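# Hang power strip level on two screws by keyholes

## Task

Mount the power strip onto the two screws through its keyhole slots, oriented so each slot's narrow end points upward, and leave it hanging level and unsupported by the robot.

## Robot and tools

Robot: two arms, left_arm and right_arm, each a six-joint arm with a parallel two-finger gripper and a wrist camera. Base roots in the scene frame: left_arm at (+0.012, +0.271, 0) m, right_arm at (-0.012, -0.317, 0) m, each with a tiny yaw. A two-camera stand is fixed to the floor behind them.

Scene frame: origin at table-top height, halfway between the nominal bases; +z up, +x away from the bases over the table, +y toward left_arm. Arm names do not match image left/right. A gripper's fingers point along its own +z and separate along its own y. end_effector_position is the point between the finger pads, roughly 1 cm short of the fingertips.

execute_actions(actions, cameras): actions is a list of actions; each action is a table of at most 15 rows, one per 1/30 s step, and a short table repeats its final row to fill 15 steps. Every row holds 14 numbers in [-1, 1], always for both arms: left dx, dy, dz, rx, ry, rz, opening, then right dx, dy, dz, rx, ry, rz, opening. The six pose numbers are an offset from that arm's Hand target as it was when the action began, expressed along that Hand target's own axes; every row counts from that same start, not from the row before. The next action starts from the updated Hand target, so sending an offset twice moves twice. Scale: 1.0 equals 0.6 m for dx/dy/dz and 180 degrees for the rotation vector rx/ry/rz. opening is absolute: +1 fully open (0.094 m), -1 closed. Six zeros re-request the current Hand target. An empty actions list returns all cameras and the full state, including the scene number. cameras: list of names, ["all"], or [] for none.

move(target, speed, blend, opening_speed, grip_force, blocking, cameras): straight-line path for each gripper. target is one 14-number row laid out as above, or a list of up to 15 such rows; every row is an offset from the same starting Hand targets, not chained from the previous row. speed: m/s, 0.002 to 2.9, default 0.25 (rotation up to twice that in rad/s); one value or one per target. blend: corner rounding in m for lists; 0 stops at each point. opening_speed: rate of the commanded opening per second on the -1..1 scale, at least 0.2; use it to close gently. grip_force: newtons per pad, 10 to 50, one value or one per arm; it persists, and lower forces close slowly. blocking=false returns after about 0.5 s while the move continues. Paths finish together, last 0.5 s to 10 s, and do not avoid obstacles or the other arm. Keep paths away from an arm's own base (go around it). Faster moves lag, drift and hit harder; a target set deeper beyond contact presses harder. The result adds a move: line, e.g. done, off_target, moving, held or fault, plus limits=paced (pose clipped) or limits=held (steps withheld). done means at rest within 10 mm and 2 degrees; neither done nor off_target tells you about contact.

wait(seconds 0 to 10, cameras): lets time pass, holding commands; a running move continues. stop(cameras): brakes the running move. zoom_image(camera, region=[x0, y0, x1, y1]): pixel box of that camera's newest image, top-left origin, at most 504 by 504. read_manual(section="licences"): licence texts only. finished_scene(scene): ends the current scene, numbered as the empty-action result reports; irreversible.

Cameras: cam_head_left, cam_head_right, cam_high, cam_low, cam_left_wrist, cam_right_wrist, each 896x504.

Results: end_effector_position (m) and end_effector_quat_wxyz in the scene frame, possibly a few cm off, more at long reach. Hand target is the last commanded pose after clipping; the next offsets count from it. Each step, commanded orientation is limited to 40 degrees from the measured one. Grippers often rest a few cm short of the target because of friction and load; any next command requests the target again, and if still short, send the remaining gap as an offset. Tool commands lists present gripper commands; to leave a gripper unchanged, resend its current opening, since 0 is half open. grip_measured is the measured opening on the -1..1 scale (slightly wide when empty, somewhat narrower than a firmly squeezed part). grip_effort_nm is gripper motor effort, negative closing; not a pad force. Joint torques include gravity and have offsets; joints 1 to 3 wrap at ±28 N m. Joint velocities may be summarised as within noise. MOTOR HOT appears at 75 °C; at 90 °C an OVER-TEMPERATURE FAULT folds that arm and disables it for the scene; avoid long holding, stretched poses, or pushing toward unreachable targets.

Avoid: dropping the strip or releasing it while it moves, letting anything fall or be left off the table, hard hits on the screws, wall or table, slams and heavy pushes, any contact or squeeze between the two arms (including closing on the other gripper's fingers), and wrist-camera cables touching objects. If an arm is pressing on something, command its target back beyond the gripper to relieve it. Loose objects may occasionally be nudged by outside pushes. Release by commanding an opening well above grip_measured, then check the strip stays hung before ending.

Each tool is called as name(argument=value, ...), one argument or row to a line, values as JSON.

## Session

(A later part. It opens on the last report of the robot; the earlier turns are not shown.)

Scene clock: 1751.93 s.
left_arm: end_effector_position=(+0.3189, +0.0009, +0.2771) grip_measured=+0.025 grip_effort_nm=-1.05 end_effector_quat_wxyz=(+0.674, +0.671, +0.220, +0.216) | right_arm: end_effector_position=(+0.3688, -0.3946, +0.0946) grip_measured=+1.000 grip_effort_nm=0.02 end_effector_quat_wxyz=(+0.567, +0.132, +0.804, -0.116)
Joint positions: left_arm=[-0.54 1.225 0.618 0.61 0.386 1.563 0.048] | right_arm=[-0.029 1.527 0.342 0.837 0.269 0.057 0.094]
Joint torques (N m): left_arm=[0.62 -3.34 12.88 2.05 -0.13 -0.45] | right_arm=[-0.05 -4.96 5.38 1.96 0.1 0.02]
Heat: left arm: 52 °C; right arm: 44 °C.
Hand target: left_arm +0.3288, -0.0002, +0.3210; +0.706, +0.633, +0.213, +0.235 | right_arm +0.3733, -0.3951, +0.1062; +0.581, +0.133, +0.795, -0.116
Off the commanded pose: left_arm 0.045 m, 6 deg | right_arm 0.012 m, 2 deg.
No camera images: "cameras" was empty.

execute_actions(
  actions=[
    [[0.002,0.001,0.001,0,0,0,-0.3,0,0,0,0,0,0,1],[0.004,0.002,0.002,0,0,0,-0.3,0,0,0,0,0,0,1],[0.006,0.003,0.004,0,0,0,-0.3,0,0,0,0,0,0,1]],
  ],
  cameras=["cam_left_wrist"],
)

execute_actions(
  actions=[
    [[0.002,0.001,0.001,0,0,0,-0.3,0,0,0,0,0,0,1],[0.004,0.002,0.002,0,0,0,-0.3,0,0,0,0,0,0,1],[0.006,0.003,0.004,0,0,0,-0.3,0,0,0,0,0,0,1]],
  ],
  cameras=["cam_left_wrist"],
)

Scene clock: 1759.10 s.
left_arm: end_effector_position=(+0.3200, -0.0005, +0.2773) grip_measured=+0.025 grip_effort_nm=-1.05 end_effector_quat_wxyz=(+0.675, +0.673, +0.216, +0.212) | right_arm: end_effector_position=(+0.3688, -0.3946, +0.0946) grip_measured=+1.000 grip_effort_nm=0.02 end_effector_quat_wxyz=(+0.567, +0.132, +0.804, -0.116)
Joint positions: left_arm=[-0.534 1.236 0.627 0.61 0.405 1.563 0.048] | right_arm=[-0.029 1.527 0.342 0.837 0.269 0.057 0.094]
Joint torques (N m): left_arm=[0.61 -3.48 13.34 2.04 -0.22 -0.47] | right_arm=[-0.1 -5.18 5.33 1.98 0.1 0]
Heat: left arm: 51 °C; right arm: 44 °C.
Hand target: left_arm +0.3331, +0.0003, +0.3230; +0.706, +0.633, +0.213, +0.235 | right_arm +0.3733, -0.3951, +0.1062; +0.581, +0.133, +0.795, -0.116
Off the commanded pose: left_arm 0.048 m, 6 deg | right_arm 0.012 m, 2 deg.
Images, in order (width x height): cam_left_wrist 896x504.

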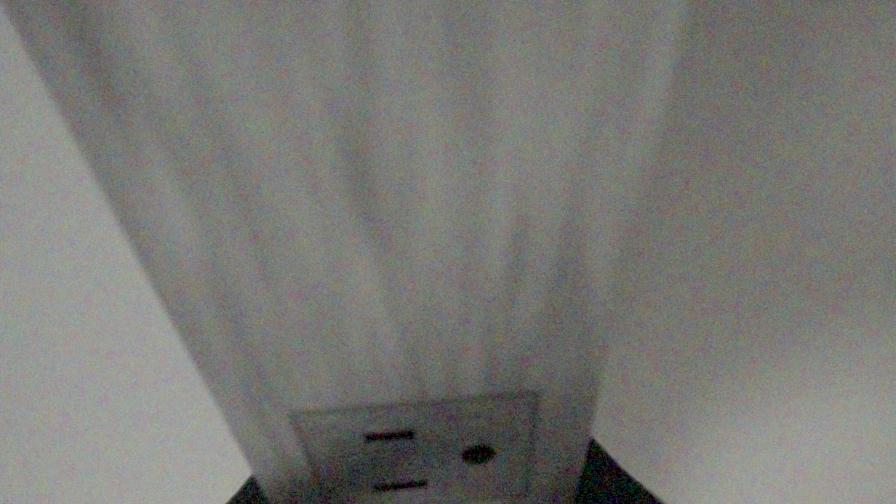

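Scene clock: 1759.90 s.
left_arm: end_effector_position=(+0.3206, -0.0004, +0.2777) grip_measured=+0.025 grip_effort_nm=-1.05 end_effector_quat_wxyz=(+0.676, +0.674, +0.213, +0.209) | right_arm: end_effector_position=(+0.3688, -0.3946, +0.0946) grip_measured=+1.000 grip_effort_nm=0.02 end_effector_quat_wxyz=(+0.567, +0.132, +0.804, -0.116)
Joint positions: left_arm=[-0.526 1.24 0.632 0.61 0.421 1.563 0.048] | right_arm=[-0.029 1.527 0.342 0.837 0.269 0.057 0.094]
Joint torques (N m): left_arm=[0.72 -3.17 14.17 1.98 -0.3 -0.48] | right_arm=[0.03 -5.11 5.44 2 0.09 0.03]
Heat: left arm: 51 °C; right arm: 44 °C.
Hand target: left_arm +0.3372, +0.0007, +0.3251; +0.706, +0.633, +0.213, +0.235 | right_arm +0.3733, -0.3951, +0.1062; +0.581, +0.133, +0.795, -0.116
Off the commanded pose: left_arm 0.050 m, 7 deg | right_arm 0.012 m, 2 deg.
Images, in order (width x height): cam_left_wrist 896x504.

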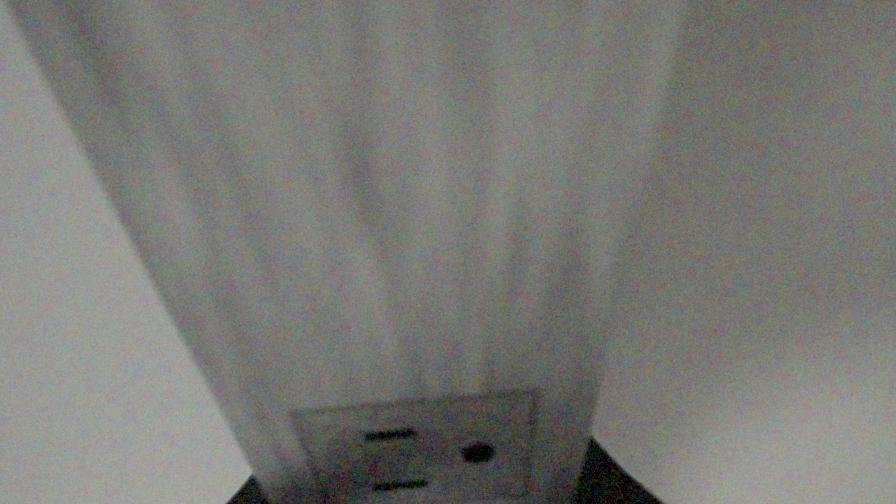

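execute_actions(
  actions=[
    [[0.001,0,0.003,0,0,0,-0.3,0,0,0,0,0,0,1],[0.002,0,0.006,0,0,0,-0.3,0,0,0,0,0,0,1],[0.003,0,0.01,0,0,0,-0.3,0,0,0,0,0,0,1]],
    [[0.002,0,0.003,0,0,-0.004,-0.3,0,0,0,0,0,0,1],[0.004,0,0.003,0,0,-0.008,-0.3,0,0,0,0,0,0,1]],
    [[-0.002,0,0.003,0,0,0.006,-0.3,0,0,0,0,0,0,1],[-0.004,0,0.003,0,0,0.012,-0.3,0,0,0,0,0,0,1]],
  ],
  cameras=["cam_left_wrist","cam_head_left"],
)

Scene clock: 1768.20 s.
left_arm: end_effector_position=(+0.3211, -0.0006, +0.2772) grip_measured=+0.025 grip_effort_nm=-1.05 end_effector_quat_wxyz=(+0.678, +0.677, +0.207, +0.199) | right_arm: end_effector_position=(+0.3688, -0.3946, +0.0946) grip_measured=+1.000 grip_effort_nm=0.02 end_effector_quat_wxyz=(+0.567, +0.132, +0.804, -0.116)
Joint positions: left_arm=[-0.509 1.251 0.639 0.61 0.463 1.561 0.048] | right_arm=[-0.029 1.527 0.342 0.837 0.269 0.057 0.094]
Joint torques (N m): left_arm=[-0.29 -1.89 15.38 2.06 -0.86 -0.34] | right_arm=[-0.03 -5.09 5.42 1.97 0.08 0.02]
Heat: left arm: 53 °C; right arm: 44 °C.
Hand target: left_arm +0.3444, -0.0059, +0.3262; +0.705, +0.635, +0.209, +0.239 | right_arm +0.3733, -0.3951, +0.1062; +0.581, +0.133, +0.795, -0.116
Off the commanded pose: left_arm 0.055 m, 7 deg | right_arm 0.012 m, 2 deg.
Images, in order (width x height): cam_head_left 896x504, cam_left_wrist 896x504.

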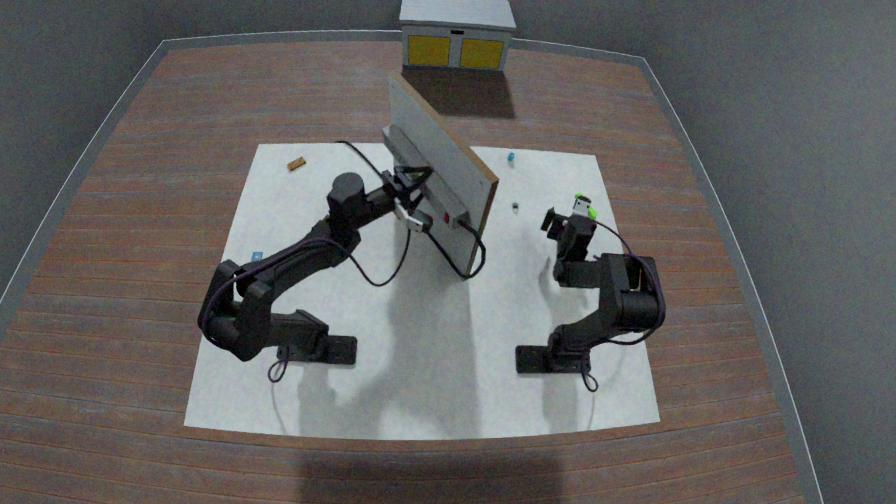

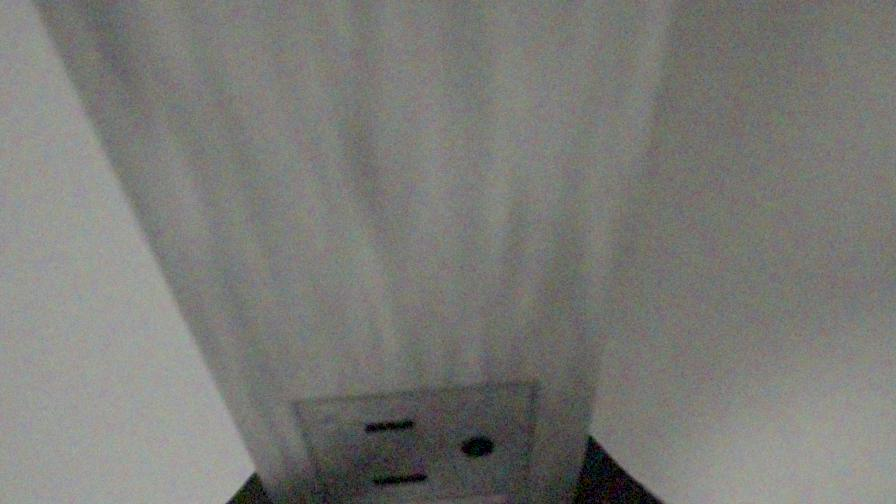

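execute_actions(
  actions=[
    [[0,0,0,0,0,0.003,-0.3,0,0,0,0,0,0,1],[0,0,0,0,0,0.006,-0.3,0,0,0,0,0,0,1],[0,0,0,0,0,0.008,-0.3,0,0,0,0,0,0,1]],
  ],
  cameras=[],
)

execute_actions(
  actions=[
    [[0,0,0,0,0,0.003,-0.3,0,0,0,0,0,0,1],[0,0,0,0,0,0.006,-0.3,0,0,0,0,0,0,1],[0,0,0,0,0,0.008,-0.3,0,0,0,0,0,0,1]],
  ],
  cameras=[],
)

execute_actions(
  actions=[
    [[0,0,0,0,0,0.003,-0.3,0,0,0,0,0,0,1],[0,0,0,0,0,0.006,-0.3,0,0,0,0,0,0,1],[0,0,0,0,0,0.008,-0.3,0,0,0,0,0,0,1]],
  ],
  cameras=[],
)

Scene clock: 1778.57 s.
left_arm: end_effector_position=(+0.3211, -0.0006, +0.2772) grip_measured=+0.025 grip_effort_nm=-1.05 end_effector_quat_wxyz=(+0.678, +0.677, +0.205, +0.200) | right_arm: end_effector_position=(+0.3688, -0.3946, +0.0946) grip_measured=+1.000 grip_effort_nm=0.02 end_effector_quat_wxyz=(+0.567, +0.132, +0.804, -0.116)
Joint positions: left_arm=[-0.509 1.251 0.639 0.61 0.463 1.564 0.048] | right_arm=[-0.029 1.527 0.342 0.837 0.269 0.057 0.094]
Joint torques (N m): left_arm=[-0.42 -1.94 15.35 2.05 -0.89 -0.1] | right_arm=[-0.09 -5.12 5.24 1.96 0.09 -0.04]
Heat: left arm: 53 °C; right arm: 44 °C.
Hand target: left_arm +0.3444, -0.0059, +0.3262; +0.702, +0.637, +0.201, +0.248 | right_arm +0.3733, -0.3951, +0.1062; +0.581, +0.133, +0.795, -0.116
Off the commanded pose: left_arm 0.054 m, 8 deg | right_arm 0.012 m, 2 deg.
No camera images: "cameras" was empty.

Scene clock: 1779.37 s.
left_arm: end_effector_position=(+0.3211, -0.0006, +0.2772) grip_measured=+0.025 grip_effort_nm=-1.05 end_effector_quat_wxyz=(+0.677, +0.678, +0.203, +0.203) | right_arm: end_effector_position=(+0.3688, -0.3946, +0.0946) grip_measured=+1.000 grip_effort_nm=0.02 end_effector_quat_wxyz=(+0.567, +0.132, +0.804, -0.116)
Joint positions: left_arm=[-0.509 1.251 0.639 0.61 0.463 1.572 0.048] | right_arm=[-0.029 1.527 0.342 0.837 0.269 0.057 0.094]
Joint torques (N m): left_arm=[-0.44 -1.92 15.45 2.05 -0.89 0.1] | right_arm=[-0.2 -5.14 5.5 1.97 0.11 0]
Heat: left arm: 53 °C; right arm: 44 °C.
Hand target: left_arm +0.3444, -0.0059, +0.3262; +0.699, +0.640, +0.193, +0.257 | right_arm +0.3733, -0.3951, +0.1062; +0.581, +0.133, +0.795, -0.116
Off the commanded pose: left_arm 0.054 m, 8 deg | right_arm 0.012 m, 2 deg.
No camera images: "cameras" was empty.

Scene clock: 1780.17 s.
left_arm: end_effector_position=(+0.3211, -0.0006, +0.2772) grip_measured=+0.025 grip_effort_nm=-1.05 end_effector_quat_wxyz=(+0.676, +0.679, +0.201, +0.204) | right_arm: end_effector_position=(+0.3688, -0.3946, +0.0946) grip_measured=+1.000 grip_effort_nm=0.02 end_effector_quat_wxyz=(+0.567, +0.132, +0.804, -0.116)
Joint positions: left_arm=[-0.509 1.251 0.639 0.61 0.463 1.577 0.048] | right_arm=[-0.029 1.527 0.342 0.837 0.269 0.057 0.094]
Joint torques (N m): left_arm=[-0.47 -1.95 15.41 2.02 -0.91 0.35] | right_arm=[-0.01 -5.04 5.42 1.95 0.09 0]
Heat: left arm: 53 °C; right arm: 44 °C.
Hand target: left_arm +0.3444, -0.0059, +0.3262; +0.695, +0.642, +0.185, +0.265 | right_arm +0.3733, -0.3951, +0.1062; +0.581, +0.133, +0.795, -0.116
Off the commanded pose: left_arm 0.054 m, 9 deg | right_arm 0.012 m, 2 deg.
No camera images: "cameras" was empty.

execute_actions(
  actions=[
    [[0,0,0,0,0,0.004,-0.3,0,0,0,0,0,0,1],[0,0,0,0,0,0.008,-0.3,0,0,0,0,0,0,1],[0,0,0,0,0,0.012,-0.3,0,0,0,0,0,0,1]],
  ],
  cameras=[],
)

execute_actions(
  actions=[
    [[0,0,0,0,0,0.004,-0.3,0,0,0,0,0,0,1],[0,0,0,0,0,0.008,-0.3,0,0,0,0,0,0,1],[0,0,0,0,0,0.012,-0.3,0,0,0,0,0,0,1]],
  ],
  cameras=[],
)

execute_actions(
  actions=[
    [[0,0,0,0,0,0.004,-0.3,0,0,0,0,0,0,1],[0,0,0,0,0,0.008,-0.3,0,0,0,0,0,0,1],[0,0,0,0,0,0.012,-0.3,0,0,0,0,0,0,1]],
  ],
  cameras=["cam_left_wrist"],
)

Scene clock: 1788.10 s.
left_arm: end_effector_position=(+0.3210, -0.0012, +0.2772) grip_measured=+0.025 grip_effort_nm=-1.05 end_effector_quat_wxyz=(+0.674, +0.681, +0.195, +0.209) | right_arm: end_effector_position=(+0.3688, -0.3946, +0.0946) grip_measured=+1.000 grip_effort_nm=0.02 end_effector_quat_wxyz=(+0.567, +0.132, +0.804, -0.116)
Joint positions: left_arm=[-0.511 1.253 0.641 0.609 0.462 1.594 0.048] | right_arm=[-0.029 1.527 0.342 0.837 0.269 0.057 0.094]
Joint torques (N m): left_arm=[-0.42 -2.11 15.43 2.02 -0.91 0.59] | right_arm=[-0.02 -5.16 5.49 1.97 0.11 0.04]
Heat: left arm: 53 °C; right arm: 44 °C.
Hand target: left_arm +0.3444, -0.0059, +0.3262; +0.690, +0.645, +0.173, +0.278 | right_arm +0.3733, -0.3951, +0.1062; +0.581, +0.133, +0.795, -0.116
Off the commanded pose: left_arm 0.054 m, 9 deg | right_arm 0.012 m, 2 deg.
No camera images: "cameras" was empty.

Scene clock: 1788.90 s.
left_arm: end_effector_position=(+0.3215, -0.0013, +0.2763) grip_measured=+0.025 grip_effort_nm=-1.05 end_effector_quat_wxyz=(+0.671, +0.684, +0.189, +0.216) | right_arm: end_effector_position=(+0.3688, -0.3946, +0.0946) grip_measured=+1.000 grip_effort_nm=0.02 end_effector_quat_wxyz=(+0.567, +0.132, +0.804, -0.116)
Joint positions: left_arm=[-0.511 1.254 0.643 0.605 0.461 1.615 0.048] | right_arm=[-0.029 1.527 0.342 0.837 0.269 0.057 0.094]
Joint torques (N m): left_arm=[-0.55 -2.47 15.36 2.05 -0.92 0.8] | right_arm=[0.06 -5.09 5.49 1.98 0.1 0]
Heat: left arm: 53 °C; right arm: 44 °C.
Hand target: left_arm +0.3444, -0.0059, +0.3262; +0.685, +0.648, +0.160, +0.291 | right_arm +0.3733, -0.3951, +0.1062; +0.581, +0.133, +0.795, -0.116
Off the commanded pose: left_arm 0.055 m, 10 deg | right_arm 0.012 m, 2 deg.
No camera images: "cameras" was empty.

Scene clock: 1789.70 s.
left_arm: end_effector_position=(+0.3215, -0.0013, +0.2761) grip_measured=+0.025 grip_effort_nm=-1.05 end_effector_quat_wxyz=(+0.670, +0.684, +0.188, +0.218) | right_arm: end_effector_position=(+0.3688, -0.3946, +0.0946) grip_measured=+1.000 grip_effort_nm=0.03 end_effector_quat_wxyz=(+0.567, +0.132, +0.804, -0.116)
Joint positions: left_arm=[-0.511 1.254 0.643 0.604 0.461 1.62 0.048] | right_arm=[-0.029 1.527 0.342 0.837 0.269 0.057 0.094]
Joint torques (N m): left_arm=[-0.5 -2.4 15.41 2.04 -0.9 1.16] | right_arm=[-0.06 -5.05 5.42 1.96 0.09 -0.02]
Heat: left arm: 53 °C; right arm: 44 °C.
Hand target: left_arm +0.3444, -0.0059, +0.3262; +0.679, +0.651, +0.148, +0.304 | right_arm +0.3733, -0.3951, +0.1062; +0.581, +0.133, +0.795, -0.116
Off the commanded pose: left_arm 0.055 m, 12 deg | right_arm 0.012 m, 2 deg.
Images, in order (width x height): cam_left_wrist 896x504.

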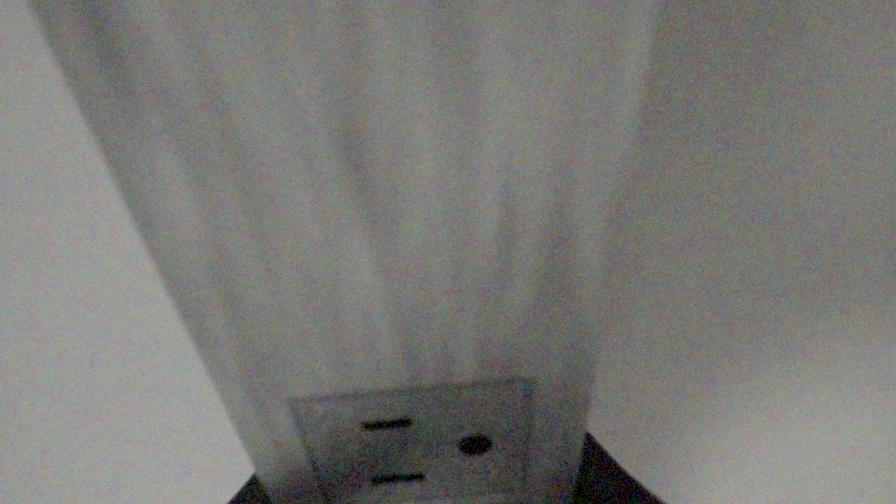

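execute_actions(
  actions=[
    [[0,0,0.003,0,0,0,-0.3,0,0,0,0,0,0,1],[0,0,0.006,0,0,0,-0.3,0,0,0,0,0,0,1]],
    [[0,0,0.0,0,-0.004,-0.006,-0.3,0,0,0,0,0,0,1],[0,0,0.0,0,-0.008,-0.012,-0.3,0,0,0,0,0,0,1]],
  ],
  cameras=[],
)

execute_actions(
  actions=[
    [[0,0,0.0,0,0,-0.006,-0.3,0,0,0,0,0,0,1],[0,0,0.0,0,0,-0.012,-0.3,0,0,0,0,0,0,1]],
  ],
  cameras=[],
)

execute_actions(
  actions=[
    [[0,0,0.0,0,0,-0.006,-0.3,0,0,0,0,0,0,1],[0,0,0.0,0,0,-0.012,-0.3,0,0,0,0,0,0,1]],
  ],
  cameras=["cam_left_wrist"],
)

Scene clock: 1805.93 s.
left_arm: end_effector_position=(+0.3213, -0.0018, +0.2756) grip_measured=+0.025 grip_effort_nm=-1.05 end_effector_quat_wxyz=(+0.671, +0.686, +0.184, +0.213) | right_arm: end_effector_position=(+0.3688, -0.3946, +0.0946) grip_measured=+1.000 grip_effort_nm=0.02 end_effector_quat_wxyz=(+0.567, +0.132, +0.804, -0.116)
Joint positions: left_arm=[-0.504 1.259 0.646 0.603 0.48 1.621 0.048] | right_arm=[-0.029 1.527 0.342 0.837 0.269 0.057 0.094]
Joint torques (N m): left_arm=[-0.01 -1.65 16.36 2.03 -0.69 0.72] | right_arm=[-0.03 -5.12 5.31 1.96 0.11 0.01]
Heat: left arm: 52 °C; right arm: 44 °C.
Hand target: left_arm +0.3466, -0.0087, +0.3266; +0.687, +0.652, +0.152, +0.283 | right_arm +0.3733, -0.3951, +0.1062; +0.581, +0.133, +0.795, -0.116
Off the commanded pose: left_arm 0.057 m, 10 deg | right_arm 0.012 m, 2 deg.
No camera images: "cameras" was empty.

Scene clock: 1806.73 s.
left_arm: end_effector_position=(+0.3212, -0.0018, +0.2756) grip_measured=+0.025 grip_effort_nm=-1.05 end_effector_quat_wxyz=(+0.671, +0.686, +0.185, +0.212) | right_arm: end_effector_position=(+0.3688, -0.3946, +0.0946) grip_measured=+1.000 grip_effort_nm=0.02 end_effector_quat_wxyz=(+0.567, +0.132, +0.804, -0.116)
Joint positions: left_arm=[-0.504 1.259 0.646 0.603 0.48 1.618 0.048] | right_arm=[-0.029 1.527 0.342 0.837 0.269 0.057 0.094]
Joint torques (N m): left_arm=[0.13 -1.59 16.32 2.05 -0.69 0.32] | right_arm=[-0.06 -5.09 5.31 1.98 0.08 -0.03]
Heat: left arm: 52 °C; right arm: 44 °C.
Hand target: left_arm +0.3466, -0.0087, +0.3266; +0.692, +0.649, +0.164, +0.270 | right_arm +0.3733, -0.3951, +0.1062; +0.581, +0.133, +0.795, -0.116
Off the commanded pose: left_arm 0.057 m, 9 deg | right_arm 0.012 m, 2 deg.
No camera images: "cameras" was empty.

Scene clock: 1807.53 s.
left_arm: end_effector_position=(+0.3211, -0.0018, +0.2756) grip_measured=+0.025 grip_effort_nm=-1.05 end_effector_quat_wxyz=(+0.672, +0.685, +0.186, +0.210) | right_arm: end_effector_position=(+0.3688, -0.3946, +0.0946) grip_measured=+1.000 grip_effort_nm=0.02 end_effector_quat_wxyz=(+0.567, +0.132, +0.804, -0.116)
Joint positions: left_arm=[-0.504 1.259 0.646 0.603 0.48 1.613 0.048] | right_arm=[-0.029 1.527 0.342 0.837 0.269 0.057 0.094]
Joint torques (N m): left_arm=[0.08 -1.4 16.28 2.08 -0.68 -0.07] | right_arm=[0.03 -5.12 5.35 1.95 0.09 0.02]
Heat: left arm: 53 °C; right arm: 44 °C.
Hand target: left_arm +0.3466, -0.0087, +0.3266; +0.697, +0.646, +0.176, +0.257 | right_arm +0.3733, -0.3951, +0.1062; +0.581, +0.133, +0.795, -0.116
Off the commanded pose: left_arm 0.057 m, 8 deg | right_arm 0.012 m, 2 deg.
Images, in order (width x height): cam_left_wrist 896x504.

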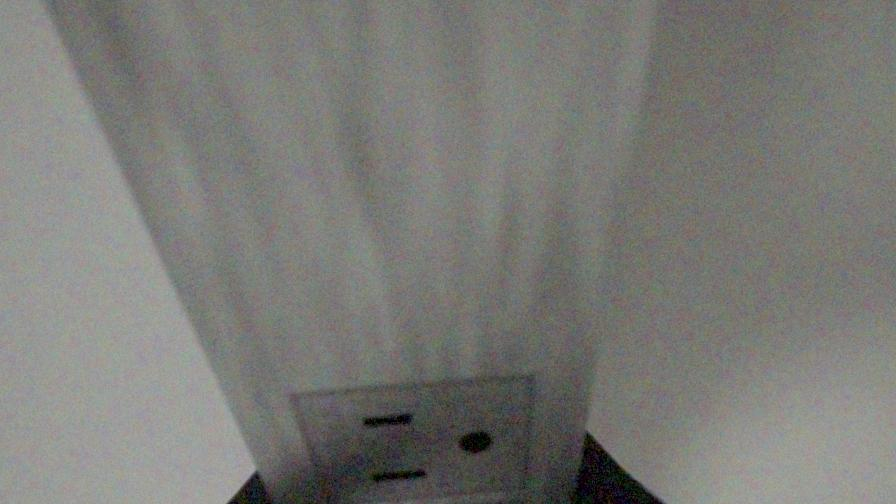

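execute_actions(
  actions=[
    [[0,0,0.0,0,0,-0.006,-0.3,0,0,0,0,0,0,1],[0,0,0.0,0,0,-0.012,-0.3,0,0,0,0,0,0,1]],
    [[0,0,0.0,0,0,-0.006,-0.3,0,0,0,0,0,0,1],[0,0,0.0,0,0,-0.012,-0.3,0,0,0,0,0,0,1]],
  ],
  cameras=[],
)

execute_actions(
  actions=[
    [[0,0,0.0,0,0,-0.006,-0.3,0,0,0,0,0,0,1],[0,0,0.0,0,0,-0.012,-0.3,0,0,0,0,0,0,1]],
    [[0,0,0.0,0,0,-0.006,-0.3,0,0,0,0,0,0,1],[0,0,0.0,0,0,-0.012,-0.3,0,0,0,0,0,0,1]],
  ],
  cameras=["cam_left_wrist"],
)

Scene clock: 1814.70 s.
left_arm: end_effector_position=(+0.3216, -0.0016, +0.2758) grip_measured=+0.025 grip_effort_nm=-1.05 end_effector_quat_wxyz=(+0.674, +0.684, +0.191, +0.204) | right_arm: end_effector_position=(+0.3688, -0.3946, +0.0946) grip_measured=+1.000 grip_effort_nm=0.02 end_effector_quat_wxyz=(+0.567, +0.132, +0.804, -0.116)
Joint positions: left_arm=[-0.501 1.26 0.647 0.603 0.485 1.598 0.048] | right_arm=[-0.029 1.527 0.342 0.837 0.269 0.057 0.094]
Joint torques (N m): left_arm=[0.17 -1.51 16.23 2.11 -0.65 -0.77] | right_arm=[0.02 -5.15 5.45 1.98 0.09 0.03]
Heat: left arm: 53 °C; right arm: 44 °C.
Hand target: left_arm +0.3466, -0.0087, +0.3266; +0.706, +0.639, +0.201, +0.231 | right_arm +0.3733, -0.3951, +0.1062; +0.581, +0.133, +0.795, -0.116
Off the commanded pose: left_arm 0.057 m, 7 deg | right_arm 0.012 m, 2 deg.
No camera images: "cameras" was empty.

Scene clock: 1816.00 s.
left_arm: end_effector_position=(+0.3216, -0.0016, +0.2747) grip_measured=+0.025 grip_effort_nm=-1.05 end_effector_quat_wxyz=(+0.675, +0.685, +0.191, +0.197) | right_arm: end_effector_position=(+0.3688, -0.3946, +0.0946) grip_measured=+1.000 grip_effort_nm=0.02 end_effector_quat_wxyz=(+0.567, +0.132, +0.804, -0.116)
Joint positions: left_arm=[-0.495 1.265 0.649 0.603 0.501 1.589 0.048] | right_arm=[-0.029 1.527 0.342 0.837 0.269 0.057 0.094]
Joint torques (N m): left_arm=[-0.13 -1.61 16.24 2.07 -0.72 -1.54] | right_arm=[-0.03 -5.04 5.46 1.96 0.11 0.02]
Heat: left arm: 53 °C; right arm: 44 °C.
Hand target: left_arm +0.3466, -0.0087, +0.3266; +0.714, +0.631, +0.224, +0.204 | right_arm +0.3733, -0.3951, +0.1062; +0.581, +0.133, +0.795, -0.116
Off the commanded pose: left_arm 0.058 m, 9 deg | right_arm 0.012 m, 2 deg.
Images, in order (width x height): cam_left_wrist 896x504.

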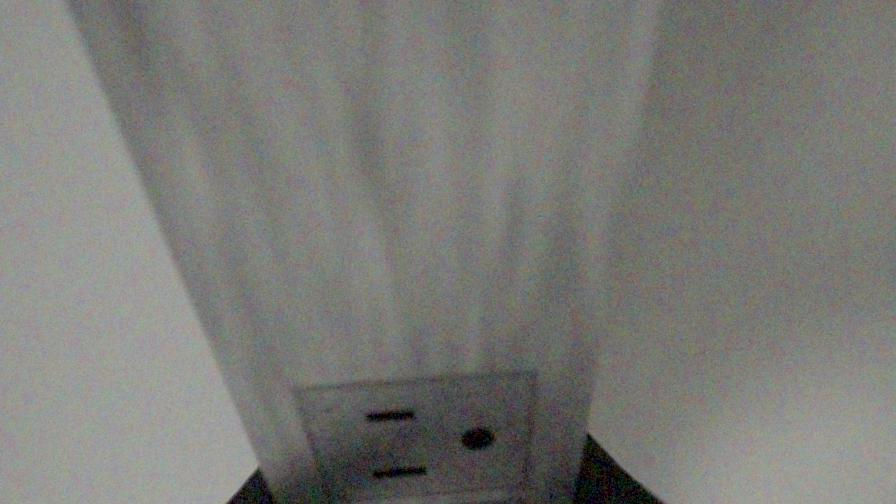

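execute_actions(
  actions=[
    [[0,0.004,0.0,0,0,0,-0.3,0,0,0,0,0,0,1],[0,0.008,0.0,0,0,0,-0.3,0,0,0,0,0,0,1]],
  ],
  cameras=[],
)

execute_actions(
  actions=[
    [[0,0.004,0.0,0,0,0,-0.3,0,0,0,0,0,0,1],[0,0.008,0.0,0,0,0,-0.3,0,0,0,0,0,0,1]],
  ],
  cameras=[],
)

execute_actions(
  actions=[
    [[0,0.004,0.0,0,0,0,-0.3,0,0,0,0,0,0,1],[0,0.008,0.0,0,0,0,-0.3,0,0,0,0,0,0,1]],
  ],
  cameras=["cam_left_wrist"],
)

Scene clock: 1825.53 s.
left_arm: end_effector_position=(+0.3216, -0.0017, +0.2755) grip_measured=+0.025 grip_effort_nm=-1.05 end_effector_quat_wxyz=(+0.676, +0.685, +0.192, +0.195) | right_arm: end_effector_position=(+0.3688, -0.3946, +0.0946) grip_measured=+1.000 grip_effort_nm=0.02 end_effector_quat_wxyz=(+0.567, +0.132, +0.804, -0.116)
Joint positions: left_arm=[-0.494 1.265 0.652 0.601 0.505 1.585 0.048] | right_arm=[-0.029 1.527 0.342 0.837 0.269 0.057 0.094]
Joint torques (N m): left_arm=[-0.05 -2.35 16.9 1.93 -0.74 -1.51] | right_arm=[0.02 -5.01 5.35 1.96 0.1 0.03]
Heat: left arm: 56 °C; right arm: 44 °C.
Hand target: left_arm +0.3466, -0.0081, +0.3314; +0.714, +0.631, +0.225, +0.204 | right_arm +0.3733, -0.3951, +0.1062; +0.581, +0.133, +0.795, -0.116
Off the commanded pose: left_arm 0.061 m, 9 deg | right_arm 0.012 m, 2 deg.
No camera images: "cameras" was empty.

Scene clock: 1826.33 s.
left_arm: end_effector_position=(+0.3217, -0.0018, +0.2757) grip_measured=+0.025 grip_effort_nm=-1.05 end_effector_quat_wxyz=(+0.674, +0.688, +0.191, +0.190) | right_arm: end_effector_position=(+0.3688, -0.3946, +0.0946) grip_measured=+1.000 grip_effort_nm=0.02 end_effector_quat_wxyz=(+0.567, +0.132, +0.804, -0.116)
Joint positions: left_arm=[-0.489 1.265 0.661 0.582 0.517 1.585 0.048] | right_arm=[-0.029 1.527 0.342 0.837 0.269 0.057 0.094]
Joint torques (N m): left_arm=[-0.17 -3.02 17.14 1.9 -0.85 -1.52] | right_arm=[-0.12 -5.04 5.41 1.97 0.13 0.01]
Heat: left arm: 56 °C; right arm: 44 °C.
Hand target: left_arm +0.3465, -0.0075, +0.3361; +0.714, +0.631, +0.224, +0.204 | right_arm +0.3733, -0.3951, +0.1062; +0.581, +0.133, +0.795, -0.116
Off the commanded pose: left_arm 0.066 m, 9 deg | right_arm 0.012 m, 2 deg.
No camera images: "cameras" was empty.

Scene clock: 1827.20 s.
left_arm: end_effector_position=(+0.3215, -0.0019, +0.2767) grip_measured=+0.025 grip_effort_nm=-1.05 end_effector_quat_wxyz=(+0.672, +0.691, +0.193, +0.186) | right_arm: end_effector_position=(+0.3688, -0.3946, +0.0946) grip_measured=+1.000 grip_effort_nm=0.02 end_effector_quat_wxyz=(+0.567, +0.132, +0.804, -0.116)
Joint positions: left_arm=[-0.488 1.26 0.673 0.554 0.523 1.585 0.048] | right_arm=[-0.029 1.527 0.342 0.837 0.269 0.057 0.094]
Joint torques (N m): left_arm=[-0.13 -3.4 17.2 1.98 -0.86 -1.53] | right_arm=[0.02 -5.03 5.42 1.98 0.07 0]
Heat: left arm: 56 °C; right arm: 44 °C.
Hand target: left_arm +0.3465, -0.0070, +0.3408; +0.714, +0.631, +0.225, +0.204 | right_arm +0.3733, -0.3951, +0.1062; +0.581, +0.133, +0.795, -0.116
Off the commanded pose: left_arm 0.069 m, 9 deg | right_arm 0.012 m, 2 deg.
Images, in order (width x height): cam_left_wrist 896x504.

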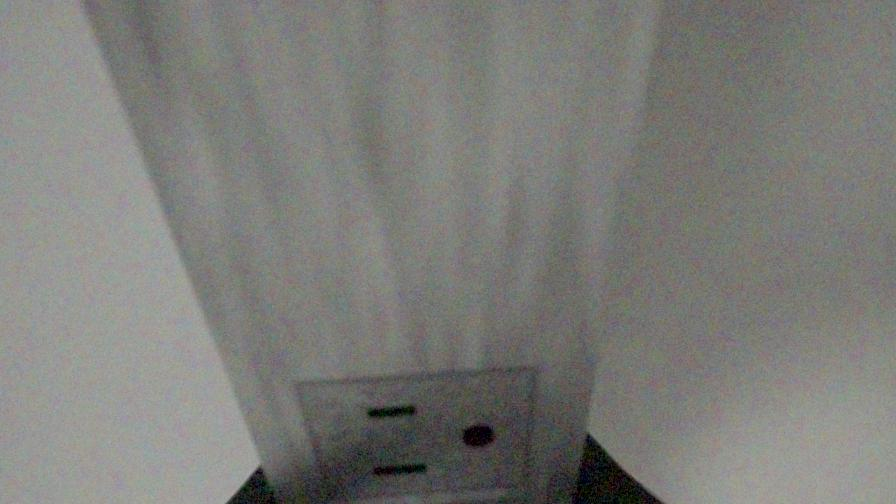

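execute_actions(
  actions=[
    [[0,0.004,0.0,0,0.002,0,-0.3,0,0,0,0,0,0,1],[0,0.008,0.0,0,0.004,0,-0.3,0,0,0,0,0,0,1]],
  ],
  cameras=[],
)

execute_actions(
  actions=[
    [[0,0.003,0.0,0,0.002,0,-0.3,0,0,0,0,0,0,1],[0,0.006,0.0,0,0.004,0,-0.3,0,0,0,0,0,0,1]],
  ],
  cameras=[],
)

execute_actions(
  actions=[
    [[0,0.003,0.0,0,0.002,0,-0.3,0,0,0,0,0,0,1],[0,0.006,0.0,0,0.004,0,-0.3,0,0,0,0,0,0,1]],
  ],
  cameras=["cam_left_wrist"],
)

Scene clock: 1835.43 s.
left_arm: end_effector_position=(+0.3216, -0.0021, +0.2768) grip_measured=+0.025 grip_effort_nm=-1.05 end_effector_quat_wxyz=(+0.668, +0.694, +0.199, +0.179) | right_arm: end_effector_position=(+0.3688, -0.3946, +0.0946) grip_measured=+1.000 grip_effort_nm=0.02 end_effector_quat_wxyz=(+0.567, +0.132, +0.804, -0.116)
Joint positions: left_arm=[-0.488 1.256 0.687 0.518 0.523 1.579 0.048] | right_arm=[-0.029 1.527 0.342 0.837 0.269 0.057 0.094]
Joint torques (N m): left_arm=[-0.42 -4.05 16.99 2.11 -1.01 -1.47] | right_arm=[-0.02 -5.15 5.45 1.98 0.09 0.02]
Heat: left arm: 58 °C; right arm: 44 °C.
Hand target: left_arm +0.3464, -0.0064, +0.3457; +0.713, +0.630, +0.229, +0.208 | right_arm +0.3733, -0.3951, +0.1062; +0.581, +0.133, +0.795, -0.116
Off the commanded pose: left_arm 0.073 m, 10 deg | right_arm 0.012 m, 2 deg.
No camera images: "cameras" was empty.

Scene clock: 1836.27 s.
left_arm: end_effector_position=(+0.3217, -0.0021, +0.2764) grip_measured=+0.025 grip_effort_nm=-1.05 end_effector_quat_wxyz=(+0.664, +0.698, +0.203, +0.176) | right_arm: end_effector_position=(+0.3688, -0.3946, +0.0946) grip_measured=+1.000 grip_effort_nm=0.02 end_effector_quat_wxyz=(+0.567, +0.132, +0.804, -0.116)
Joint positions: left_arm=[-0.488 1.253 0.696 0.493 0.523 1.579 0.048] | right_arm=[-0.029 1.527 0.342 0.837 0.269 0.057 0.094]
Joint torques (N m): left_arm=[-0.84 -4.59 16.92 2.17 -1.19 -1.51] | right_arm=[-0.05 -5.05 5.52 1.99 0.11 0]
Heat: left arm: 59 °C; right arm: 44 °C.
Hand target: left_arm +0.3464, -0.0060, +0.3492; +0.711, +0.628, +0.233, +0.212 | right_arm +0.3733, -0.3951, +0.1062; +0.581, +0.133, +0.795, -0.116
Off the commanded pose: left_arm 0.077 m, 11 deg | right_arm 0.012 m, 2 deg.
No camera images: "cameras" was empty.

Scene clock: 1837.13 s.
left_arm: end_effector_position=(+0.3214, -0.0021, +0.2772) grip_measured=+0.025 grip_effort_nm=-1.05 end_effector_quat_wxyz=(+0.661, +0.700, +0.206, +0.175) | right_arm: end_effector_position=(+0.3688, -0.3946, +0.0946) grip_measured=+1.000 grip_effort_nm=0.02 end_effector_quat_wxyz=(+0.567, +0.132, +0.804, -0.116)
Joint positions: left_arm=[-0.491 1.247 0.705 0.467 0.516 1.579 0.048] | right_arm=[-0.029 1.527 0.342 0.837 0.269 0.057 0.094]
Joint torques (N m): left_arm=[-0.99 -5 16.84 2.22 -1.3 -1.5] | right_arm=[-0.05 -5.08 5.26 1.95 0.09 0.03]
Heat: left arm: 59 °C; right arm: 44 °C.
Hand target: left_arm +0.3464, -0.0055, +0.3528; +0.710, +0.627, +0.238, +0.216 | right_arm +0.3733, -0.3951, +0.1062; +0.581, +0.133, +0.795, -0.116
Off the commanded pose: left_arm 0.080 m, 12 deg | right_arm 0.012 m, 2 deg.
Images, in order (width x height): cam_left_wrist 896x504.

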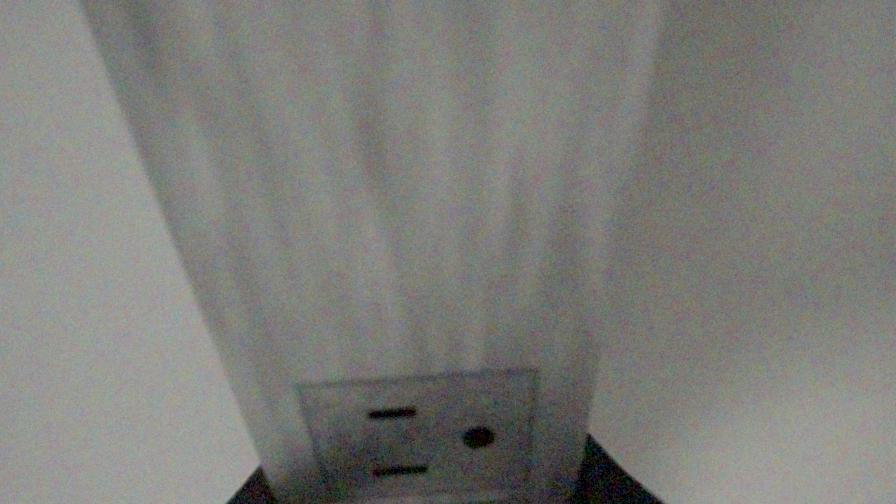

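execute_actions(
  actions=[
    [[0,0.0,0.0,-0.01,0.004,0,-0.3,0,0,0,0,0,0,1],[0,0.0,0.0,-0.02,0.008,0,-0.3,0,0,0,0,0,0,1]],
  ],
  cameras=[],
)

execute_actions(
  actions=[
    [[0,0.002,0.0,-0.005,0.004,0,-0.3,0,0,0,0,0,0,1],[0,0.004,0.0,-0.01,0.008,0,-0.3,0,0,0,0,0,0,1]],
  ],
  cameras=["cam_left_wrist"],
)

Scene clock: 1844.43 s.
left_arm: end_effector_position=(+0.3217, -0.0024, +0.2777) grip_measured=+0.025 grip_effort_nm=-1.05 end_effector_quat_wxyz=(+0.661, +0.699, +0.208, +0.177) | right_arm: end_effector_position=(+0.3688, -0.3946, +0.0946) grip_measured=+1.000 grip_effort_nm=0.02 end_effector_quat_wxyz=(+0.567, +0.132, +0.804, -0.116)
Joint positions: left_arm=[-0.495 1.245 0.705 0.467 0.505 1.579 0.048] | right_arm=[-0.029 1.527 0.342 0.837 0.269 0.057 0.094]
Joint torques (N m): left_arm=[-1.65 -4.46 13.59 3.24 -1.56 -1.73] | right_arm=[-0.17 -5.12 5.33 1.97 0.09 0.02]
Heat: left arm: 59 °C; right arm: 44 °C.
Hand target: left_arm +0.3463, -0.0056, +0.3528; +0.726, +0.602, +0.240, +0.231 | right_arm +0.3733, -0.3951, +0.1062; +0.581, +0.133, +0.795, -0.116
Off the commanded pose: left_arm 0.079 m, 15 deg | right_arm 0.012 m, 2 deg.
No camera images: "cameras" was empty.

Scene clock: 1845.27 s.
left_arm: end_effector_position=(+0.3220, -0.0024, +0.2777) grip_measured=+0.025 grip_effort_nm=-1.05 end_effector_quat_wxyz=(+0.659, +0.697, +0.215, +0.184) | right_arm: end_effector_position=(+0.3688, -0.3946, +0.0946) grip_measured=+1.000 grip_effort_nm=0.02 end_effector_quat_wxyz=(+0.567, +0.132, +0.804, -0.116)
Joint positions: left_arm=[-0.508 1.239 0.701 0.467 0.473 1.577 0.048] | right_arm=[-0.029 1.527 0.342 0.837 0.269 0.057 0.094]
Joint torques (N m): left_arm=[-1.77 -4.37 12.52 3.57 -1.65 -1.78] | right_arm=[0.02 -5.01 5.35 1.97 0.1 0]
Heat: left arm: 59 °C; right arm: 44 °C.
Hand target: left_arm +0.3463, -0.0051, +0.3552; +0.732, +0.587, +0.245, +0.242 | right_arm +0.3733, -0.3951, +0.1062; +0.581, +0.133, +0.795, -0.116
Off the commanded pose: left_arm 0.081 m, 17 deg | right_arm 0.012 m, 2 deg.
Images, in order (width x height): cam_left_wrist 896x504.

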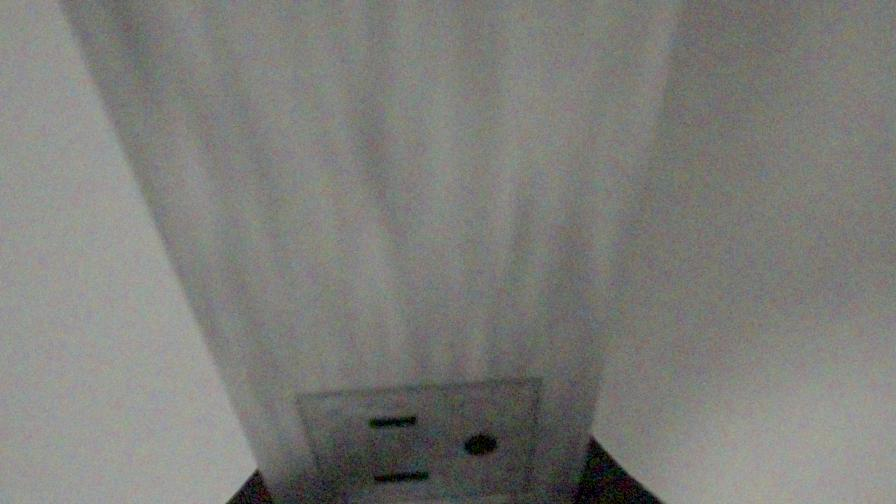

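execute_actions(
  actions=[
    [[0,0.003,0.001,0,0.001,-0.001,-0.3,0,0,0,0,0,0,1],[0,0.006,0.002,0,0.002,-0.003,-0.3,0,0,0,0,0,0,1]],
  ],
  cameras=[],
)

execute_actions(
  actions=[
    [[0,0.003,0.001,0,0.001,-0.001,-0.3,0,0,0,0,0,0,1],[0,0.006,0.002,0,0.002,-0.003,-0.3,0,0,0,0,0,0,1]],
  ],
  cameras=[],
)

execute_actions(
  actions=[
    [[0,0.003,0.001,0,0.001,-0.001,-0.3,0,0,0,0,0,0,1],[0,0.006,0.002,0,0.002,-0.003,-0.3,0,0,0,0,0,0,1]],
  ],
  cameras=["cam_head_left"],
)

Scene clock: 1851.87 s.
left_arm: end_effector_position=(+0.3220, -0.0024, +0.2783) grip_measured=+0.025 grip_effort_nm=-1.05 end_effector_quat_wxyz=(+0.659, +0.696, +0.216, +0.185) | right_arm: end_effector_position=(+0.3688, -0.3946, +0.0946) grip_measured=+1.000 grip_effort_nm=0.02 end_effector_quat_wxyz=(+0.567, +0.132, +0.804, -0.116)
Joint positions: left_arm=[-0.509 1.237 0.701 0.467 0.469 1.575 0.048] | right_arm=[-0.029 1.527 0.342 0.837 0.269 0.057 0.094]
Joint torques (N m): left_arm=[-1.95 -4.59 13.38 3.43 -1.66 -1.89] | right_arm=[-0.18 -5.08 5.39 2 0.1 0.01]
Heat: left arm: 57 °C; right arm: 44 °C.
Hand target: left_arm +0.3468, -0.0053, +0.3589; +0.733, +0.585, +0.250, +0.241 | right_arm +0.3733, -0.3951, +0.1062; +0.581, +0.133, +0.795, -0.116
Off the commanded pose: left_arm 0.084 m, 17 deg | right_arm 0.012 m, 2 deg.
No camera images: "cameras" was empty.

Scene clock: 1852.67 s.
left_arm: end_effector_position=(+0.3222, -0.0023, +0.2782) grip_measured=+0.025 grip_effort_nm=-1.05 end_effector_quat_wxyz=(+0.658, +0.696, +0.218, +0.186) | right_arm: end_effector_position=(+0.3688, -0.3946, +0.0946) grip_measured=+1.000 grip_effort_nm=0.02 end_effector_quat_wxyz=(+0.567, +0.132, +0.804, -0.116)
Joint positions: left_arm=[-0.512 1.236 0.701 0.464 0.46 1.574 0.048] | right_arm=[-0.029 1.527 0.342 0.837 0.269 0.057 0.094]
Joint torques (N m): left_arm=[-1.91 -4.77 14.11 3.31 -1.65 -1.95] | right_arm=[-0.1 -5.09 5.35 1.98 0.08 0.02]
Heat: left arm: 57 °C; right arm: 44 °C.
Hand target: left_arm +0.3474, -0.0055, +0.3626; +0.733, +0.583, +0.256, +0.239 | right_arm +0.3733, -0.3951, +0.1062; +0.581, +0.133, +0.795, -0.116
Off the commanded pose: left_arm 0.088 m, 17 deg | right_arm 0.012 m, 2 deg.
No camera images: "cameras" was empty.

Scene clock: 1853.50 s.
left_arm: end_effector_position=(+0.3219, -0.0024, +0.2785) grip_measured=+0.025 grip_effort_nm=-1.05 end_effector_quat_wxyz=(+0.657, +0.695, +0.221, +0.188) | right_arm: end_effector_position=(+0.3688, -0.3946, +0.0946) grip_measured=+1.000 grip_effort_nm=0.02 end_effector_quat_wxyz=(+0.567, +0.132, +0.804, -0.116)
Joint positions: left_arm=[-0.518 1.231 0.701 0.458 0.446 1.573 0.048] | right_arm=[-0.029 1.527 0.342 0.837 0.269 0.057 0.094]
Joint torques (N m): left_arm=[-1.7 -4.9 14.87 3.23 -1.59 -2.03] | right_arm=[-0.05 -4.96 5.52 1.97 0.11 0.03]
Heat: left arm: 57 °C; right arm: 44 °C.
Hand target: left_arm +0.3480, -0.0056, +0.3664; +0.733, +0.581, +0.261, +0.237 | right_arm +0.3733, -0.3951, +0.1062; +0.581, +0.133, +0.795, -0.116
Off the commanded pose: left_arm 0.092 m, 17 deg | right_arm 0.012 m, 2 deg.
Images, in order (width x height): cam_head_left 896x504.

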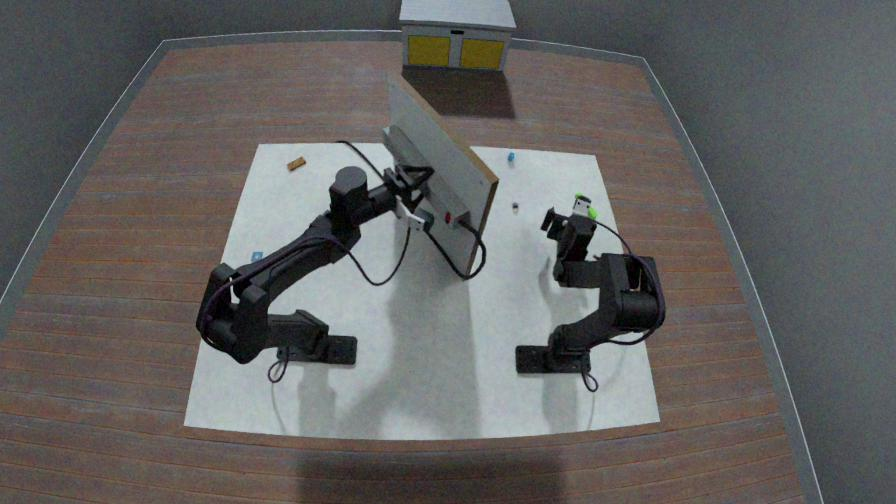

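execute_actions(
  actions=[
    [[0,0.004,0.001,0,0.002,-0.002,-0.3,0,0,0,0,0,0,1],[0,0.008,0.002,0,0.004,-0.004,-0.3,0,0,0,0,0,0,1]],
  ],
  cameras=[],
)

execute_actions(
  actions=[
    [[0,0.004,0.001,-0.004,0.002,-0.002,-0.3,0,0,0,0,0,0,1],[0,0.008,0.002,-0.008,0.004,-0.004,-0.3,0,0,0,0,0,0,1]],
  ],
  cameras=[],
)

execute_actions(
  actions=[
    [[0,0.004,0.001,-0.004,0.002,-0.002,-0.3,0,0,0,0,0,0,1],[0,0.008,0.002,-0.008,0.004,-0.004,-0.3,0,0,0,0,0,0,1]],
  ],
  cameras=["cam_left_wrist"],
)

Scene clock: 1859.73 s.
left_arm: end_effector_position=(+0.3222, -0.0021, +0.2783) grip_measured=+0.025 grip_effort_nm=-1.05 end_effector_quat_wxyz=(+0.654, +0.695, +0.228, +0.192) | right_arm: end_effector_position=(+0.3688, -0.3946, +0.0946) grip_measured=+1.000 grip_effort_nm=0.03 end_effector_quat_wxyz=(+0.567, +0.132, +0.804, -0.116)
Joint positions: left_arm=[-0.527 1.225 0.701 0.448 0.421 1.57 0.048] | right_arm=[-0.029 1.527 0.342 0.837 0.269 0.057 0.094]
Joint torques (N m): left_arm=[-1.36 -5.07 15.84 3.15 -1.5 -2.15] | right_arm=[-0.03 -5.08 5.45 1.97 0.09 -0.01]
Heat: left arm: 57 °C; right arm: 44 °C.
Hand target: left_arm +0.3485, -0.0055, +0.3713; +0.733, +0.578, +0.269, +0.237 | right_arm +0.3733, -0.3951, +0.1062; +0.581, +0.133, +0.795, -0.116
Off the commanded pose: left_arm 0.097 m, 18 deg | right_arm 0.012 m, 2 deg.
No camera images: "cameras" was empty.

Scene clock: 1860.53 s.
left_arm: end_effector_position=(+0.3225, -0.0021, +0.2783) grip_measured=+0.025 grip_effort_nm=-1.05 end_effector_quat_wxyz=(+0.653, +0.694, +0.232, +0.194) | right_arm: end_effector_position=(+0.3688, -0.3946, +0.0946) grip_measured=+1.000 grip_effort_nm=0.02 end_effector_quat_wxyz=(+0.567, +0.132, +0.804, -0.116)
Joint positions: left_arm=[-0.532 1.224 0.701 0.445 0.408 1.568 0.048] | right_arm=[-0.029 1.527 0.342 0.837 0.269 0.057 0.094]
Joint torques (N m): left_arm=[-1.43 -5.11 15.82 3.34 -1.53 -2.32] | right_arm=[-0.01 -5.12 5.37 1.94 0.08 0.02]
Heat: left arm: 57 °C; right arm: 44 °C.
Hand target: left_arm +0.3492, -0.0053, +0.3762; +0.740, +0.566, +0.274, +0.239 | right_arm +0.3733, -0.3951, +0.1062; +0.581, +0.133, +0.795, -0.116
Off the commanded pose: left_arm 0.102 m, 19 deg | right_arm 0.012 m, 2 deg.
No camera images: "cameras" was empty.

Scene clock: 1861.33 s.
left_arm: end_effector_position=(+0.3225, -0.0020, +0.2790) grip_measured=+0.025 grip_effort_nm=-1.05 end_effector_quat_wxyz=(+0.653, +0.693, +0.235, +0.196) | right_arm: end_effector_position=(+0.3688, -0.3946, +0.0946) grip_measured=+1.000 grip_effort_nm=0.02 end_effector_quat_wxyz=(+0.567, +0.132, +0.804, -0.116)
Joint positions: left_arm=[-0.537 1.22 0.701 0.443 0.397 1.566 0.048] | right_arm=[-0.029 1.527 0.342 0.837 0.269 0.057 0.094]
Joint torques (N m): left_arm=[-1.37 -5.3 15.61 3.53 -1.58 -2.46] | right_arm=[-0.09 -5.15 5.46 1.97 0.09 0]
Heat: left arm: 58 °C; right arm: 44 °C.
Hand target: left_arm +0.3497, -0.0050, +0.3811; +0.747, +0.553, +0.279, +0.241 | right_arm +0.3733, -0.3951, +0.1062; +0.581, +0.133, +0.795, -0.116
Off the commanded pose: left_arm 0.106 m, 21 deg | right_arm 0.012 m, 2 deg.
Images, in order (width x height): cam_left_wrist 896x504.

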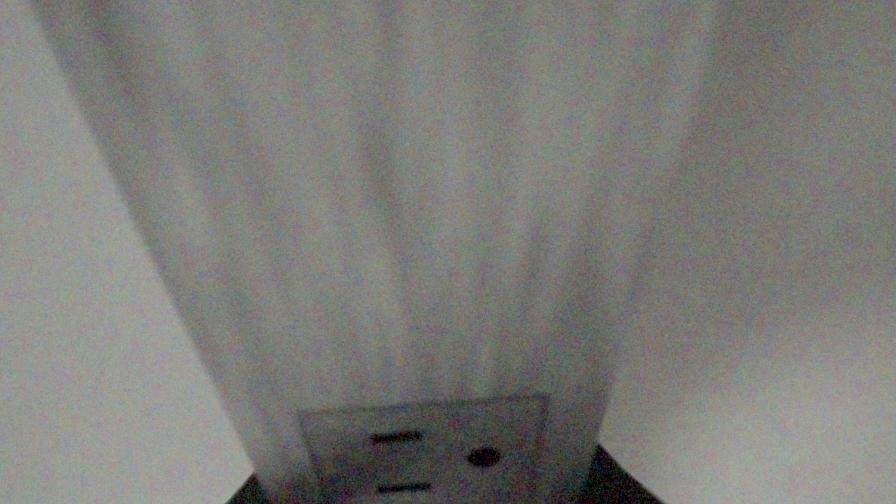

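execute_actions(
  actions=[
    [[0,0,-0.004,0,0,0,-0.3,0,0,0,0,0,0,1],[0,0,-0.008,0,0,0,-0.3,0,0,0,0,0,0,1]],
  ],
  cameras=[],
)

execute_actions(
  actions=[
    [[0,0,-0.004,0,0,0,-0.3,0,0,0,0,0,0,1],[0,0,-0.008,0,0,0,-0.3,0,0,0,0,0,0,1]],
  ],
  cameras=["cam_left_wrist"],
)

Scene clock: 1883.30 s.
left_arm: end_effector_position=(+0.3225, -0.0020, +0.2789) grip_measured=+0.025 grip_effort_nm=-1.05 end_effector_quat_wxyz=(+0.652, +0.693, +0.236, +0.198) | right_arm: end_effector_position=(+0.3688, -0.3946, +0.0946) grip_measured=+1.000 grip_effort_nm=0.02 end_effector_quat_wxyz=(+0.567, +0.132, +0.804, -0.116)
Joint positions: left_arm=[-0.54 1.219 0.701 0.441 0.389 1.566 0.048] | right_arm=[-0.029 1.527 0.342 0.837 0.269 0.057 0.094]
Joint torques (N m): left_arm=[-1.14 -5.98 14.76 3.53 -1.49 -2.45] | right_arm=[-0.08 -5.05 5.5 1.98 0.1 0]
Heat: left arm: 66 °C; right arm: 44 °C.
Hand target: left_arm +0.3465, -0.0016, +0.3800; +0.747, +0.553, +0.279, +0.241 | right_arm +0.3733, -0.3951, +0.1062; +0.581, +0.133, +0.795, -0.116
Off the commanded pose: left_arm 0.104 m, 21 deg | right_arm 0.012 m, 2 deg.
No camera images: "cameras" was empty.

Scene clock: 1884.10 s.
left_arm: end_effector_position=(+0.3222, -0.0019, +0.2795) grip_measured=+0.025 grip_effort_nm=-1.05 end_effector_quat_wxyz=(+0.652, +0.692, +0.238, +0.199) | right_arm: end_effector_position=(+0.3688, -0.3946, +0.0946) grip_measured=+1.000 grip_effort_nm=0.02 end_effector_quat_wxyz=(+0.567, +0.132, +0.804, -0.116)
Joint positions: left_arm=[-0.543 1.216 0.701 0.438 0.382 1.565 0.048] | right_arm=[-0.029 1.527 0.342 0.837 0.269 0.057 0.094]
Joint torques (N m): left_arm=[-0.83 -6.67 13.75 3.61 -1.44 -2.44] | right_arm=[-0.09 -5.15 5.34 1.97 0.08 0.01]
Heat: left arm: 66 °C; right arm: 44 °C.
Hand target: left_arm +0.3432, +0.0017, +0.3789; +0.747, +0.553, +0.279, +0.241 | right_arm +0.3733, -0.3951, +0.1062; +0.581, +0.133, +0.795, -0.116
Off the commanded pose: left_arm 0.102 m, 21 deg | right_arm 0.012 m, 2 deg.
Images, in order (width x height): cam_left_wrist 896x504.

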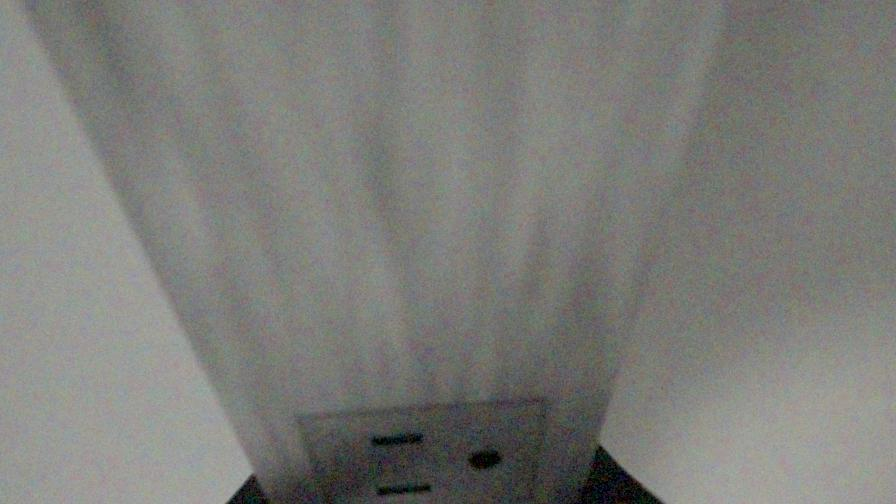

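move(
  target=[0,-0.09,-0.012,0.0457,-0.042,0.0467,-0.3,0,0,0,0,0,0,1],
  speed=0.05,
  cameras=["cam_left_wrist"],
)

Scene clock: 1902.73 s.
left_arm: end_effector_position=(+0.3214, -0.0022, +0.2726) grip_measured=+0.025 grip_effort_nm=-1.05 end_effector_quat_wxyz=(+0.654, +0.695, +0.244, +0.174) | right_arm: end_effector_position=(+0.3688, -0.3946, +0.0946) grip_measured=+1.000 grip_effort_nm=0.02 end_effector_quat_wxyz=(+0.567, +0.132, +0.804, -0.116)
Joint positions: left_arm=[-0.526 1.228 0.695 0.441 0.428 1.53 0.048] | right_arm=[-0.029 1.527 0.342 0.837 0.269 0.057 0.094]
Joint torques (N m): left_arm=[0.24 -1.61 11.6 3.38 -0.46 0.21] | right_arm=[-0.08 -5.15 5.44 1.97 0.1 0.02]
Heat: left arm: 67 °C; right arm: 44 °C.
Hand target: left_arm +0.3410, -0.0081, +0.3253; +0.703, +0.639, +0.205, +0.238 | right_arm +0.3733, -0.3951, +0.1062; +0.581, +0.133, +0.795, -0.116
Off the commanded pose: left_arm 0.057 m, 12 deg | right_arm 0.012 m, 2 deg.
move: off_target (left_arm, right_arm)
Images, in order (width x height): cam_left_wrist 896x504.

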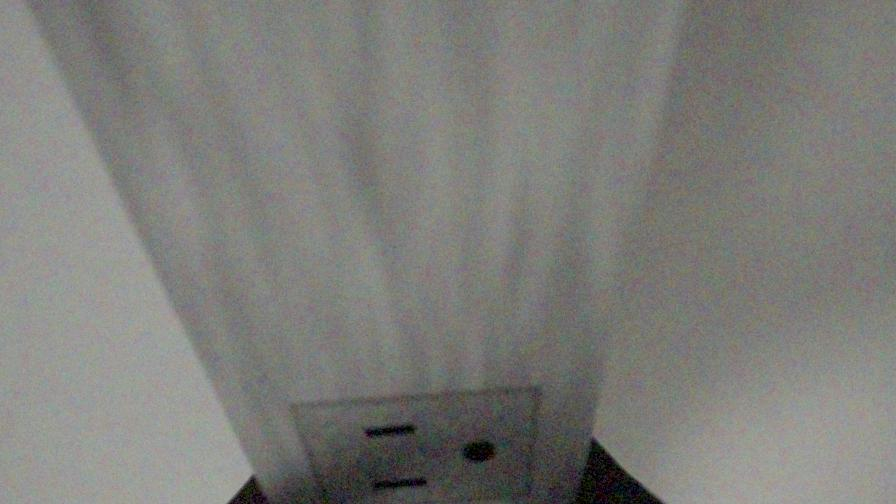

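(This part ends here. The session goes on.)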